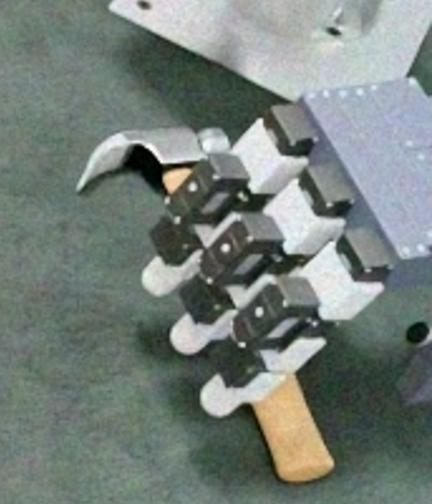

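Request:
move(target=[0.017,0.018,-0.0733,0,0,0, 0,0.27,-0.577,-0.696,0,0.27,-0.577,-0.696,0,0.27,-0.577,-0.696,0.68,-0.677,-0.0,-0.38,0.4,-0.4, 0,0,0,0,0,0, 0,-0.754,-0.576,-0.696,0,-0.754,-0.576,-0.696,0,-0.754,-0.576,-0.696,-0.714,-0.678,-0.226,-0.168,0.4,-0.6], speed=0.03, stop_force=4)

Request:
move(target=[0,0,0,0,0,0, 0,0.75,-0.577,-0.696,0,0.75,-0.577,-0.696,0,0.42,-0.577,-0.696,0.70,-0.677,0.15,-0.38,0.78,-0.6, 0,0,0,0,0,0, 0,-0.754,-0.576,-0.696,0,-0.754,-0.576,-0.696,0,-0.754,-0.576,-0.696,-0.714,-0.678,-0.226,-0.168,0.4,-0.6], cameras=["cam_high"])

Request:
zoom_image(camera="cam_high", region=[384, 180, 504, 320])

Scene clock: 91.83 s.
left_arm: end_effector_position=(+0.4002, +0.0564, +0.0832) hand_goal=(+0.000, +0.270, -0.578, -0.696, +0.000, +0.270, -0.578, -0.696, +0.000, +0.270, -0.578, -0.696, +0.680, -0.678, +0.000, -0.380) hand_measured=(-0.002, +0.276, -0.580, -0.698, -0.004, +0.276, -0.580, -0.698, -0.002, +0.274, -0.576, -0.696, +0.678, -0.680, -0.004, -0.382) hand_current_ma=(-10, +26, -7, -12, -12, +26, -7, -12, -5, +23, +8, +0, -5, -9, -26, -14) hand_state=(goal, goal, goal, goal, goal, goal, goal, goal, goal, goal, goal, goal, goal, goal, goal, goal) hand_current_limit=0.40 hand_speed=-0.40 end_effector_quat_wxyz=(+0.283, -0.280, +0.650, -0.648) | right_arm: end_effector_position=(+0.4004, +0.0498, +0.4107) hand_goal=(+0.000, -0.754, -0.576, -0.696, +0.000, -0.754, -0.576, -0.696, +0.000, -0.754, -0.576, -0.696, -0.714, -0.678, -0.226, -0.168) hand_measured=(+0.000, -0.752, -0.576, -0.696, +0.000, -0.752, -0.576, -0.696, +0.000, -0.752, -0.576, -0.696, -0.714, -0.678, -0.222, -0.168) hand_current_ma=(+0, +1, -1, +0, +0, +1, -1, +0, +0, +1, -1, +0, +0, +1, +7, +0) hand_state=(goal, goal, goal, goal, goal, goal, goal, goal, goal, goal, goal, goal, goal, goal, goal, goal) hand_current_limit=0.40 hand_speed=-0.60 end_effector_quat_wxyz=(+0.021, +0.996, -0.078, -0.040)
Joint positions: left_arm=[4.295 -1.744 -2.321 -2.215 0.333 0.002] | right_arm=[0.011 -1.645 1.503 -1.346 -1.605 1.739]
Joint torques (N m): left_arm=[8.22 9.78 6.07 1.07 1.56 -1.95] | right_arm=[6.95 -12.34 -16.11 -1.34 -0.18 -1.54]
Wrist force (N): left_arm=[0.7 0.2 -1.0] | right_arm=[0.3 0.0 0.1]
Wrist torque (N m): left_arm=[0.41 -0.30 -0.01] | right_arm=[0.01 0.01 -0.01]
Wrist force, peak (N): left_arm=[0.9 -6.9 -3.4] | right_arm=[0.6 -0.5 -0.2]
Hand target: left_arm +0.4002, +0.0564, +0.0832; +0.283, -0.280, +0.650, -0.648 (not the last commanded pose) | right_arm +0.4004, +0.0498, +0.4107; +0.021, +0.996, -0.078, -0.040
Off the commanded pose: left_arm 0.018 m, 0 deg | right_arm 0.000 m, 0 deg.
move: contact (left_arm)

Scene clock: 92.47 s.
left_arm: end_effector_position=(+0.4002, +0.0564, +0.0832) hand_goal=(+0.000, +0.750, -0.578, -0.696, +0.000, +0.750, -0.578, -0.696, +0.000, +0.420, -0.578, -0.696, +0.700, -0.678, +0.150, -0.380) hand_measured=(-0.002, +0.680, -0.592, -0.700, +0.002, +0.678, -0.594, -0.702, -0.002, +0.420, -0.576, -0.696, +0.696, -0.680, +0.126, -0.390) hand_current_ma=(-9, -360, -68, -22, +7, -367, -71, -28, -5, -1, +8, +0, -20, -9, -151, -59) hand_state=(goal, blocked, goal, goal, goal, blocked, goal, goal, goal, goal, goal, goal, goal, goal, blocked, goal) hand_current_limit=0.78 hand_speed=-0.60 end_effector_quat_wxyz=(+0.283, -0.280, +0.650, -0.648) | right_arm: end_effector_position=(+0.4004, +0.0498, +0.4107) hand_goal=(+0.000, -0.754, -0.576, -0.696, +0.000, -0.754, -0.576, -0.696, +0.000, -0.754, -0.576, -0.696, -0.714, -0.678, -0.226, -0.168) hand_measured=(+0.000, -0.752, -0.576, -0.696, +0.000, -0.752, -0.576, -0.696, +0.000, -0.752, -0.576, -0.696, -0.714, -0.678, -0.222, -0.168) hand_current_ma=(+0, +1, -1, +0, +0, +1, -1, +0, +0, +1, -1, +0, +0, +1, +7, +0) hand_state=(goal, goal, goal, goal, goal, goal, goal, goal, goal, goal, goal, goal, goal, goal, goal, goal) hand_current_limit=0.40 hand_speed=-0.60 end_effector_quat_wxyz=(+0.021, +0.996, -0.078, -0.040)
Joint positions: left_arm=[4.295 -1.744 -2.321 -2.215 0.334 0.002] | right_arm=[0.011 -1.645 1.503 -1.346 -1.605 1.739]
Joint torques (N m): left_arm=[6.94 9.39 1.95 0.9 1.22 -1.67] | right_arm=[7.58 -12.7 -14.58 -1.18 -0.11 -1.33]
Wrist force (N): left_arm=[0.8 0.1 -0.8] | right_arm=[0.5 -0.3 0.1]
Wrist torque (N m): left_arm=[0.42 -0.30 0.02] | right_arm=[-0.01 -0.02 0.00]
Wrist force, peak (N): left_arm=[0.8 -0.9 -1.9] | right_arm=[0.5 -0.5 0.0]
Hand target: left_arm +0.4002, +0.0564, +0.0832; +0.283, -0.280, +0.650, -0.648 | right_arm +0.4004, +0.0498, +0.4107; +0.021, +0.996, -0.078, -0.040
Off the commanded pose: left_arm 0.000 m, 0 deg | right_arm 0.000 m, 0 deg.
move: done
Images, in order (width x height): cam_high 504x504.

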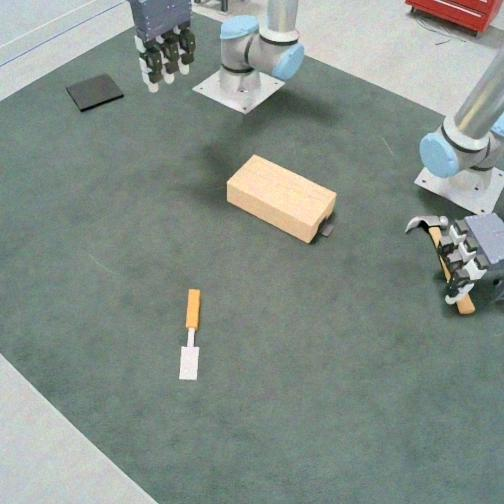

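Scaled by 3.600 from the camera's 504x504 image, which has a finer 720x720 frame.

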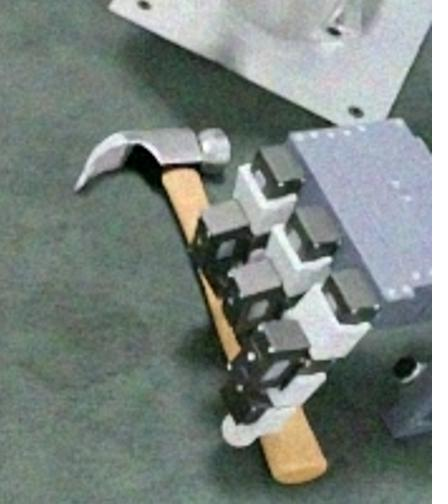

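Request:
move(target=[0,0,0,0,0,0, 0,0.27,-0.577,-0.696,0,0.27,-0.577,-0.696,0,0.27,-0.577,-0.696,0.68,-0.677,-0.0,-0.38,0.4,-0.4, 0,0,0,0,0,0, 0,-0.754,-0.576,-0.696,0,-0.754,-0.576,-0.696,0,-0.754,-0.576,-0.696,-0.714,-0.678,-0.226,-0.168,0.4,-0.6])

Request:
move(target=[0.006,0.006,-0.0283,0,0,0, 0,0.27,-0.577,-0.696,0,0.27,-0.577,-0.696,0,0.27,-0.577,-0.696,0.68,-0.677,-0.0,-0.38,0.4,-0.4, 0,0,0,0,0,0, 0,-0.754,-0.576,-0.696,0,-0.754,-0.576,-0.696,0,-0.754,-0.576,-0.696,-0.714,-0.678,-0.226,-0.168,0.4,-0.6], speed=0.03, stop_force=12)

Request:
move(target=[0,0,0,0,0,0, 0,0.75,-0.577,-0.696,0,0.75,-0.577,-0.696,0,0.42,-0.577,-0.696,0.70,-0.677,0.15,-0.38,0.78,-0.6, 0,0,0,0,0,0, 0,-0.754,-0.576,-0.696,0,-0.754,-0.576,-0.696,0,-0.754,-0.576,-0.696,-0.714,-0.678,-0.226,-0.168,0.4,-0.6], cameras=["cam_high"])

Request:
zoom_image(camera="cam_high", region=[384, 180, 504, 320])

Scene clock: 93.83 s.
left_arm: end_effector_position=(+0.4002, +0.0564, +0.0832) hand_goal=(+0.000, +0.270, -0.578, -0.696, +0.000, +0.270, -0.578, -0.696, +0.000, +0.270, -0.578, -0.696, +0.680, -0.678, +0.000, -0.380) hand_measured=(-0.002, +0.278, -0.580, -0.698, +0.002, +0.278, -0.580, -0.698, -0.002, +0.280, -0.576, -0.696, +0.686, -0.680, +0.074, -0.370) hand_current_ma=(-9, +40, -7, -12, +7, +41, -7, -12, -5, +46, +8, +0, +26, -7, +385, +57) hand_state=(goal, goal, goal, goal, goal, goal, goal, goal, goal, goal, goal, goal, goal, goal, blocked, goal) hand_current_limit=0.40 hand_speed=-0.40 end_effector_quat_wxyz=(+0.283, -0.280, +0.650, -0.648) | right_arm: end_effector_position=(+0.4004, +0.0498, +0.4107) hand_goal=(+0.000, -0.754, -0.576, -0.696, +0.000, -0.754, -0.576, -0.696, +0.000, -0.754, -0.576, -0.696, -0.714, -0.678, -0.226, -0.168) hand_measured=(+0.000, -0.752, -0.576, -0.696, +0.000, -0.752, -0.576, -0.696, +0.000, -0.752, -0.576, -0.696, -0.714, -0.678, -0.222, -0.168) hand_current_ma=(+0, +1, -1, +0, +0, +1, -1, +0, +0, +1, -1, +0, +0, +1, +7, +0) hand_state=(goal, goal, goal, goal, goal, goal, goal, goal, goal, goal, goal, goal, goal, goal, goal, goal) hand_current_limit=0.40 hand_speed=-0.60 end_effector_quat_wxyz=(+0.021, +0.996, -0.078, -0.040)
Joint positions: left_arm=[4.295 -1.744 -2.321 -2.215 0.334 0.002] | right_arm=[0.011 -1.645 1.503 -1.346 -1.605 1.739]
Joint torques (N m): left_arm=[4.87 11.37 1.83 0.65 0.41 -1.12] | right_arm=[7.9 -11.98 -15.34 -1.17 -0.38 -1.39]
Wrist force (N): left_arm=[1.1 -8.0 -0.5] | right_arm=[0.6 -0.2 0.1]
Wrist torque (N m): left_arm=[-0.24 -0.31 0.02] | right_arm=[-0.01 -0.04 0.01]
Wrist force, peak (N): left_arm=[1.5 -8.6 -0.4] | right_arm=[0.5 -0.6 0.2]
Hand target: left_arm +0.4002, +0.0564, +0.0832; +0.283, -0.280, +0.650, -0.648 | right_arm +0.4004, +0.0498, +0.4107; +0.021, +0.996, -0.078, -0.040
Off the commanded pose: left_arm 0.000 m, 0 deg | right_arm 0.000 m, 0 deg.
move: done

Scene clock: 94.63 s.
left_arm: end_effector_position=(+0.4003, +0.0565, +0.0827) hand_goal=(+0.000, +0.270, -0.578, -0.696, +0.000, +0.270, -0.578, -0.696, +0.000, +0.270, -0.578, -0.696, +0.680, -0.678, +0.000, -0.380) hand_measured=(-0.002, +0.278, -0.580, -0.698, +0.002, +0.278, -0.580, -0.698, -0.002, +0.280, -0.576, -0.696, +0.686, -0.678, +0.078, -0.376) hand_current_ma=(-9, +40, -7, -12, +7, +41, -7, -12, -5, +46, +8, +0, +23, -3, +385, +22) hand_state=(goal, goal, goal, goal, goal, goal, goal, goal, goal, goal, goal, goal, goal, goal, blocked, goal) hand_current_limit=0.40 hand_speed=-0.40 end_effector_quat_wxyz=(+0.283, -0.280, +0.650, -0.648) | right_arm: end_effector_position=(+0.4004, +0.0498, +0.4107) hand_goal=(+0.000, -0.754, -0.576, -0.696, +0.000, -0.754, -0.576, -0.696, +0.000, -0.754, -0.576, -0.696, -0.714, -0.678, -0.226, -0.168) hand_measured=(+0.000, -0.752, -0.576, -0.696, +0.000, -0.752, -0.576, -0.696, +0.000, -0.752, -0.576, -0.696, -0.714, -0.678, -0.222, -0.168) hand_current_ma=(+0, +1, -1, +0, +0, +1, -1, +0, +0, +1, -1, +0, +0, +1, +7, +0) hand_state=(goal, goal, goal, goal, goal, goal, goal, goal, goal, goal, goal, goal, goal, goal, goal, goal) hand_current_limit=0.40 hand_speed=-0.60 end_effector_quat_wxyz=(+0.021, +0.996, -0.078, -0.040)
Joint positions: left_arm=[4.294 -1.746 -2.321 -2.214 0.333 0.002] | right_arm=[0.011 -1.645 1.503 -1.346 -1.605 1.739]
Joint torques (N m): left_arm=[7.29 9.78 2.94 2.3 1.33 -0.85] | right_arm=[9.01 -12.23 -14.95 -1.06 -0.28 -1.48]
Wrist force (N): left_arm=[1.7 -17.3 -2.1] | right_arm=[0.4 -0.3 0.0]
Wrist torque (N m): left_arm=[-1.00 -0.33 0.02] | right_arm=[-0.01 -0.01 -0.01]
Wrist force, peak (N): left_arm=[4.3 -35.9 -6.4] | right_arm=[0.4 -0.6 0.0]
Hand target: left_arm +0.4003, +0.0565, +0.0827; +0.283, -0.280, +0.650, -0.648 (not the last commanded pose) | right_arm +0.4004, +0.0498, +0.4107; +0.021, +0.996, -0.078, -0.040
Off the commanded pose: left_arm 0.017 m, 0 deg | right_arm 0.000 m, 0 deg.
move: contact (left_arm)

Scene clock: 95.27 s.
left_arm: end_effector_position=(+0.4003, +0.0566, +0.0827) hand_goal=(+0.000, +0.750, -0.578, -0.696, +0.000, +0.750, -0.578, -0.696, +0.000, +0.420, -0.578, -0.696, +0.700, -0.678, +0.150, -0.380) hand_measured=(-0.002, +0.680, -0.592, -0.700, +0.002, +0.678, -0.594, -0.702, -0.002, +0.420, -0.576, -0.696, +0.696, -0.678, +0.126, -0.390) hand_current_ma=(-8, -366, -67, -21, +12, -372, -72, -23, -5, +0, +8, +0, -21, -3, -146, -57) hand_state=(goal, blocked, goal, goal, goal, blocked, goal, goal, goal, goal, goal, goal, goal, goal, blocked, goal) hand_current_limit=0.78 hand_speed=-0.60 end_effector_quat_wxyz=(+0.283, -0.280, +0.650, -0.648) | right_arm: end_effector_position=(+0.4004, +0.0498, +0.4107) hand_goal=(+0.000, -0.754, -0.576, -0.696, +0.000, -0.754, -0.576, -0.696, +0.000, -0.754, -0.576, -0.696, -0.714, -0.678, -0.226, -0.168) hand_measured=(+0.000, -0.752, -0.576, -0.696, +0.000, -0.752, -0.576, -0.696, +0.000, -0.752, -0.576, -0.696, -0.714, -0.678, -0.222, -0.168) hand_current_ma=(+0, +1, -1, +0, +0, +1, -1, +0, +0, +1, -1, +0, +0, +1, +7, +0) hand_state=(goal, goal, goal, goal, goal, goal, goal, goal, goal, goal, goal, goal, goal, goal, goal, goal) hand_current_limit=0.40 hand_speed=-0.60 end_effector_quat_wxyz=(+0.021, +0.996, -0.078, -0.040)
Joint positions: left_arm=[4.294 -1.746 -2.321 -2.214 0.333 0.002] | right_arm=[0.011 -1.645 1.503 -1.346 -1.605 1.739]
Joint torques (N m): left_arm=[5.3 10.32 3.52 -2.11 0.77 -0.96] | right_arm=[7.34 -12.85 -14.33 -1.01 -0.35 -1.45]
Wrist force (N): left_arm=[0.6 -0.1 -0.6] | right_arm=[0.7 -0.3 0.2]
Wrist torque (N m): left_arm=[0.44 -0.27 0.00] | right_arm=[-0.02 -0.05 0.01]
Wrist force, peak (N): left_arm=[2.3 -15.5 -3.1] | right_arm=[0.8 -0.4 0.0]
Hand target: left_arm +0.4003, +0.0565, +0.0827; +0.283, -0.280, +0.650, -0.648 | right_arm +0.4004, +0.0498, +0.4107; +0.021, +0.996, -0.078, -0.040
Off the commanded pose: left_arm 0.000 m, 0 deg | right_arm 0.000 m, 0 deg.
move: done
Images, in order (width x height): cam_high 504x504.

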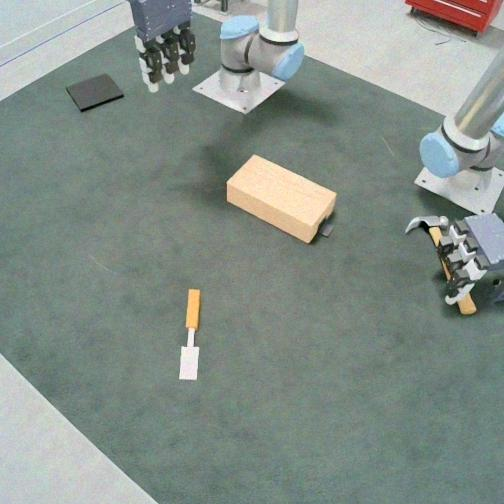

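Scaled by 3.600 from the camera's 504x504 image, which has a finer 720x720 frame.

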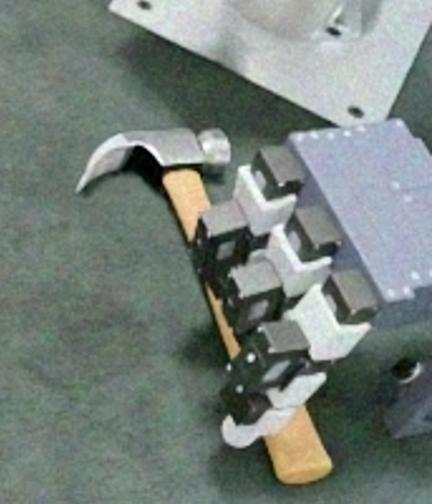

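Request:
move(target=[0,0,0.03,0,0,0, 0,0.27,-0.577,-0.696,0,0.27,-0.577,-0.696,0,0.27,-0.577,-0.696,0.68,-0.677,-0.15,-0.28,0.4,-0.2, 0,0,0,0,0,0, 0,-0.754,-0.576,-0.696,0,-0.754,-0.576,-0.696,0,-0.754,-0.576,-0.696,-0.714,-0.678,-0.226,-0.168,0.4,-0.6], speed=0.1)

Request:
move([
  [-0.022,0.0205,0,0,0,0, 0,0.27,-0.577,-0.696,0,0.27,-0.577,-0.696,0,0.27,-0.577,-0.696,0.68,-0.677,-0.15,-0.28,0.4,-0.2, 0,0,0,0,0,0, 0,-0.754,-0.576,-0.696,0,-0.754,-0.576,-0.696,0,-0.754,-0.576,-0.696,-0.714,-0.678,-0.226,-0.168,0.4,-0.6],
  [-0.022,0.0205,-0.053,0,0,0, 0,0.27,-0.577,-0.696,0,0.27,-0.577,-0.696,0,0.27,-0.577,-0.696,0.68,-0.677,-0.15,-0.28,0.4,-0.2, 0,0,0,0,0,0, 0,-0.754,-0.576,-0.696,0,-0.754,-0.576,-0.696,0,-0.754,-0.576,-0.696,-0.714,-0.678,-0.226,-0.168,0.4,-0.6],
], speed=0.04, stop_force=10, cameras=["cam_high"])

Request:
zoom_image(camera="cam_high", region=[384, 180, 504, 320])

Scene clock: 96.80 s.
left_arm: end_effector_position=(+0.4004, +0.0567, +0.1008) hand_goal=(+0.000, +0.270, -0.578, -0.696, +0.000, +0.270, -0.578, -0.696, +0.000, +0.270, -0.578, -0.696, +0.680, -0.678, -0.150, -0.280) hand_measured=(-0.002, +0.278, -0.580, -0.698, +0.002, +0.278, -0.580, -0.698, -0.002, +0.280, -0.576, -0.696, +0.682, -0.678, -0.148, -0.278) hand_current_ma=(-8, +38, -7, -12, +11, +38, -7, -12, -5, +47, +8, +0, +8, +4, +10, +13) hand_state=(goal, goal, goal, goal, goal, goal, goal, goal, goal, goal, goal, goal, goal, goal, goal, goal) hand_current_limit=0.40 hand_speed=-0.20 end_effector_quat_wxyz=(+0.283, -0.280, +0.650, -0.647) | right_arm: end_effector_position=(+0.4004, +0.0498, +0.4107) hand_goal=(+0.000, -0.754, -0.576, -0.696, +0.000, -0.754, -0.576, -0.696, +0.000, -0.754, -0.576, -0.696, -0.714, -0.678, -0.226, -0.168) hand_measured=(+0.000, -0.752, -0.576, -0.696, +0.000, -0.752, -0.576, -0.696, +0.000, -0.752, -0.576, -0.696, -0.714, -0.678, -0.222, -0.168) hand_current_ma=(+0, +1, -1, +0, +0, +1, -1, +0, +0, +1, -1, +0, +0, +1, +7, +0) hand_state=(goal, goal, goal, goal, goal, goal, goal, goal, goal, goal, goal, goal, goal, goal, goal, goal) hand_current_limit=0.40 hand_speed=-0.60 end_effector_quat_wxyz=(+0.021, +0.996, -0.078, -0.040)
Joint positions: left_arm=[4.294 -1.701 -2.304 -2.275 0.333 0.002] | right_arm=[0.011 -1.645 1.503 -1.346 -1.605 1.739]
Joint torques (N m): left_arm=[-5.94 9.05 3.59 1.19 -0.08 2.64] | right_arm=[7.56 -12.09 -15.38 -0.85 -0.37 -1.51]
Wrist force (N): left_arm=[0.6 0.4 -0.7] | right_arm=[0.5 -0.2 0.2]
Wrist torque (N m): left_arm=[0.40 -0.28 0.00] | right_arm=[-0.01 -0.02 0.00]
Wrist force, peak (N): left_arm=[1.2 -11.4 -1.8] | right_arm=[0.7 -0.3 0.1]
Hand target: left_arm +0.4003, +0.0565, +0.1007; +0.283, -0.280, +0.650, -0.648 | right_arm +0.4004, +0.0498, +0.4107; +0.021, +0.996, -0.078, -0.040
Off the commanded pose: left_arm 0.000 m, 0 deg | right_arm 0.000 m, 0 deg.
move: done

Scene clock: 99.10 s.
left_arm: end_effector_position=(+0.3871, +0.0688, +0.0689) hand_goal=(+0.000, +0.270, -0.578, -0.696, +0.000, +0.270, -0.578, -0.696, +0.000, +0.270, -0.578, -0.696, +0.680, -0.678, -0.150, -0.280) hand_measured=(-0.002, +0.278, -0.580, -0.698, +0.002, +0.278, -0.580, -0.698, -0.002, +0.280, -0.576, -0.696, +0.682, -0.678, -0.148, -0.278) hand_current_ma=(-8, +38, -7, -12, +11, +38, -7, -12, -5, +47, +8, +0, +8, +4, +10, +13) hand_state=(goal, goal, goal, goal, goal, goal, goal, goal, goal, goal, goal, goal, goal, goal, goal, goal) hand_current_limit=0.40 hand_speed=-0.20 end_effector_quat_wxyz=(+0.283, -0.280, +0.650, -0.648) | right_arm: end_effector_position=(+0.4004, +0.0498, +0.4107) hand_goal=(+0.000, -0.754, -0.576, -0.696, +0.000, -0.754, -0.576, -0.696, +0.000, -0.754, -0.576, -0.696, -0.714, -0.678, -0.226, -0.168) hand_measured=(+0.000, -0.752, -0.576, -0.696, +0.000, -0.752, -0.576, -0.696, +0.000, -0.752, -0.576, -0.696, -0.714, -0.678, -0.222, -0.168) hand_current_ma=(+0, +1, -1, +0, +0, +1, -1, +0, +0, +1, -1, +0, +0, +1, +7, +0) hand_state=(goal, goal, goal, goal, goal, goal, goal, goal, goal, goal, goal, goal, goal, goal, goal, goal) hand_current_limit=0.40 hand_speed=-0.60 end_effector_quat_wxyz=(+0.021, +0.996, -0.078, -0.040)
Joint positions: left_arm=[4.349 -1.78 -2.334 -2.166 0.388 0.003] | right_arm=[0.011 -1.645 1.503 -1.346 -1.605 1.739]
Joint torques (N m): left_arm=[-6.48 31.97 24.02 0.77 -0.97 -2.69] | right_arm=[7.79 -12.64 -15.17 -0.97 -0.56 -1.42]
Wrist force (N): left_arm=[0.9 0.5 -0.8] | right_arm=[0.6 0.1 0.1]
Wrist torque (N m): left_arm=[0.42 -0.33 -0.05] | right_arm=[0.03 -0.03 0.01]
Wrist force, peak (N): left_arm=[0.6 -0.3 -1.4] | right_arm=[0.8 -0.3 0.0]
Hand target: left_arm +0.3871, +0.0688, +0.0689; +0.283, -0.280, +0.650, -0.648 | right_arm +0.4004, +0.0498, +0.4107; +0.021, +0.996, -0.078, -0.040
Off the commanded pose: left_arm 0.000 m, 0 deg | right_arm 0.000 m, 0 deg.
move: done
Images, in order (width x height): cam_high 504x504.

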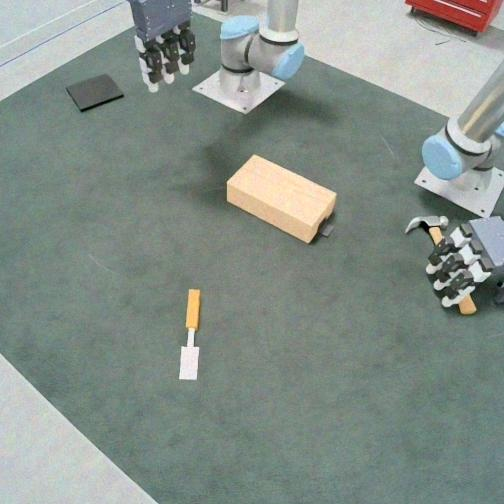

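Scaled by 3.600 from the camera's 504x504 image, which has a finer 720x720 frame.

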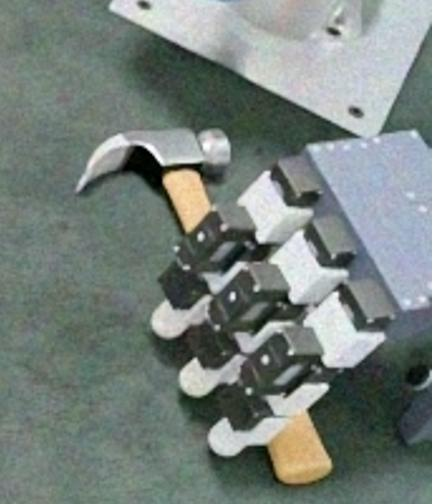

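Request:
move(target=[0,0,-0.0035,0,0,0, 0,0.4,-0.577,-0.696,0,0.4,-0.577,-0.696,0,0.4,-0.577,-0.696,0.70,-0.677,0.0,-0.38,0.4,-0.4, 0,0,0,0,0,0, 0,-0.754,-0.576,-0.696,0,-0.754,-0.576,-0.696,0,-0.754,-0.576,-0.696,-0.714,-0.678,-0.226,-0.168,0.4,-0.6], speed=0.05)

Request:
move(target=[0,0,0,0,0,0, 0,0.75,-0.577,-0.696,0,0.75,-0.577,-0.696,0,0.42,-0.577,-0.696,0.70,-0.677,0.15,-0.38,0.78,-0.6, 0,0,0,0,0,0, 0,-0.754,-0.576,-0.696,0,-0.754,-0.576,-0.696,0,-0.754,-0.576,-0.696,-0.714,-0.678,-0.226,-0.168,0.4,-0.6], cameras=["cam_high"])

Request:
zoom_image(camera="cam_high", region=[384, 180, 504, 320])

Scene clock: 100.73 s.
left_arm: end_effector_position=(+0.3871, +0.0689, +0.0668) hand_goal=(+0.000, +0.400, -0.578, -0.696, +0.000, +0.400, -0.578, -0.696, +0.000, +0.400, -0.578, -0.696, +0.700, -0.678, +0.000, -0.380) hand_measured=(-0.002, +0.400, -0.580, -0.698, +0.002, +0.400, -0.580, -0.698, -0.002, +0.400, -0.576, -0.696, +0.696, -0.678, -0.004, -0.378) hand_current_ma=(-8, +1, -6, -11, +11, +1, -6, -11, -5, +1, +8, +0, -20, +4, -24, +14) hand_state=(goal, goal, goal, goal, goal, goal, goal, goal, goal, goal, goal, goal, goal, goal, goal, goal) hand_current_limit=0.40 hand_speed=-0.40 end_effector_quat_wxyz=(+0.283, -0.280, +0.650, -0.648) | right_arm: end_effector_position=(+0.4004, +0.0498, +0.4107) hand_goal=(+0.000, -0.754, -0.576, -0.696, +0.000, -0.754, -0.576, -0.696, +0.000, -0.754, -0.576, -0.696, -0.714, -0.678, -0.226, -0.168) hand_measured=(+0.000, -0.752, -0.576, -0.696, +0.000, -0.752, -0.576, -0.696, +0.000, -0.752, -0.576, -0.696, -0.714, -0.678, -0.222, -0.168) hand_current_ma=(+0, +1, -1, +0, +0, +1, -1, +0, +0, +1, -1, +0, +0, +1, +7, +0) hand_state=(goal, goal, goal, goal, goal, goal, goal, goal, goal, goal, goal, goal, goal, goal, goal, goal) hand_current_limit=0.40 hand_speed=-0.60 end_effector_quat_wxyz=(+0.021, +0.996, -0.078, -0.040)
Joint positions: left_arm=[4.349 -1.786 -2.336 -2.159 0.388 0.003] | right_arm=[0.011 -1.645 1.503 -1.346 -1.605 1.739]
Joint torques (N m): left_arm=[-2.9 17.58 1.66 -0.76 -1.11 -2.36] | right_arm=[7.91 -13.6 -14.5 -0.73 -0.37 -1.34]
Wrist force (N): left_arm=[0.7 0.3 -0.7] | right_arm=[0.6 0.0 0.2]
Wrist torque (N m): left_arm=[0.41 -0.30 -0.07] | right_arm=[0.01 -0.04 0.01]
Wrist force, peak (N): left_arm=[0.7 1.0 -1.0] | right_arm=[0.7 -0.2 0.4]
Hand target: left_arm +0.3871, +0.0688, +0.0668; +0.283, -0.280, +0.650, -0.648 | right_arm +0.4004, +0.0498, +0.4107; +0.021, +0.996, -0.078, -0.040
Off the commanded pose: left_arm 0.000 m, 0 deg | right_arm 0.000 m, 0 deg.
move: done

Scene clock: 101.23 s.
left_arm: end_effector_position=(+0.3871, +0.0688, +0.0668) hand_goal=(+0.000, +0.750, -0.578, -0.696, +0.000, +0.750, -0.578, -0.696, +0.000, +0.420, -0.578, -0.696, +0.700, -0.678, +0.150, -0.380) hand_measured=(+0.000, +0.504, -0.602, -0.708, +0.004, +0.476, -0.602, -0.708, -0.002, +0.420, -0.576, -0.696, +0.696, -0.678, +0.054, -0.400) hand_current_ma=(-3, -489, -115, -56, +19, -489, -114, -55, -5, -2, +8, +0, -20, +4, -489, -125) hand_state=(goal, blocked, blocked, goal, goal, blocked, blocked, goal, goal, goal, goal, goal, goal, goal, blocked, goal) hand_current_limit=0.78 hand_speed=-0.60 end_effector_quat_wxyz=(+0.283, -0.280, +0.650, -0.648) | right_arm: end_effector_position=(+0.4004, +0.0498, +0.4107) hand_goal=(+0.000, -0.754, -0.576, -0.696, +0.000, -0.754, -0.576, -0.696, +0.000, -0.754, -0.576, -0.696, -0.714, -0.678, -0.226, -0.168) hand_measured=(+0.000, -0.752, -0.576, -0.696, +0.000, -0.752, -0.576, -0.696, +0.000, -0.752, -0.576, -0.696, -0.714, -0.678, -0.222, -0.168) hand_current_ma=(+0, +1, -1, +0, +0, +1, -1, +0, +0, +1, -1, +0, +0, +1, +7, +0) hand_state=(goal, goal, goal, goal, goal, goal, goal, goal, goal, goal, goal, goal, goal, goal, goal, goal) hand_current_limit=0.40 hand_speed=-0.60 end_effector_quat_wxyz=(+0.021, +0.996, -0.078, -0.040)
Joint positions: left_arm=[4.349 -1.786 -2.336 -2.159 0.388 0.003] | right_arm=[0.011 -1.645 1.503 -1.346 -1.605 1.739]
Joint torques (N m): left_arm=[-1.49 27.33 2.59 -2.11 -0.89 -2.34] | right_arm=[7.18 -12.31 -15.07 -0.68 -0.31 -1.35]
Wrist force (N): left_arm=[0.3 -2.9 0.7] | right_arm=[0.4 -0.2 -0.1]
Wrist torque (N m): left_arm=[0.38 -0.29 -0.05] | right_arm=[0.00 0.00 -0.01]
Wrist force, peak (N): left_arm=[0.6 -3.0 0.6] | right_arm=[0.3 -0.7 0.3]
Hand target: left_arm +0.3871, +0.0688, +0.0668; +0.283, -0.280, +0.650, -0.648 | right_arm +0.4004, +0.0498, +0.4107; +0.021, +0.996, -0.078, -0.040
Off the commanded pose: left_arm 0.000 m, 0 deg | right_arm 0.000 m, 0 deg.
move: done
Images, in order (width x height): cam_high 504x504.

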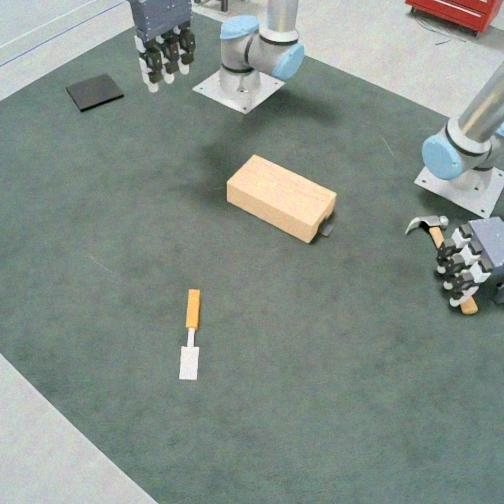

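Scaled by 3.600 from the camera's 504x504 image, which has a finer 720x720 frame.

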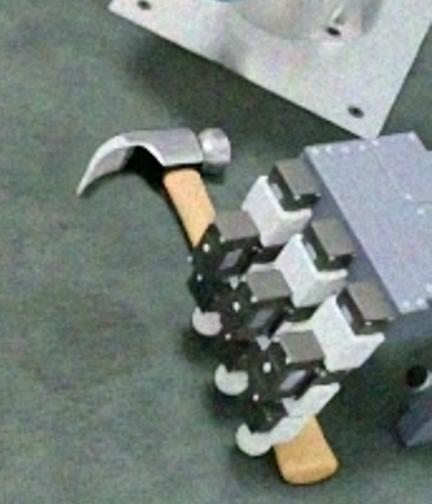

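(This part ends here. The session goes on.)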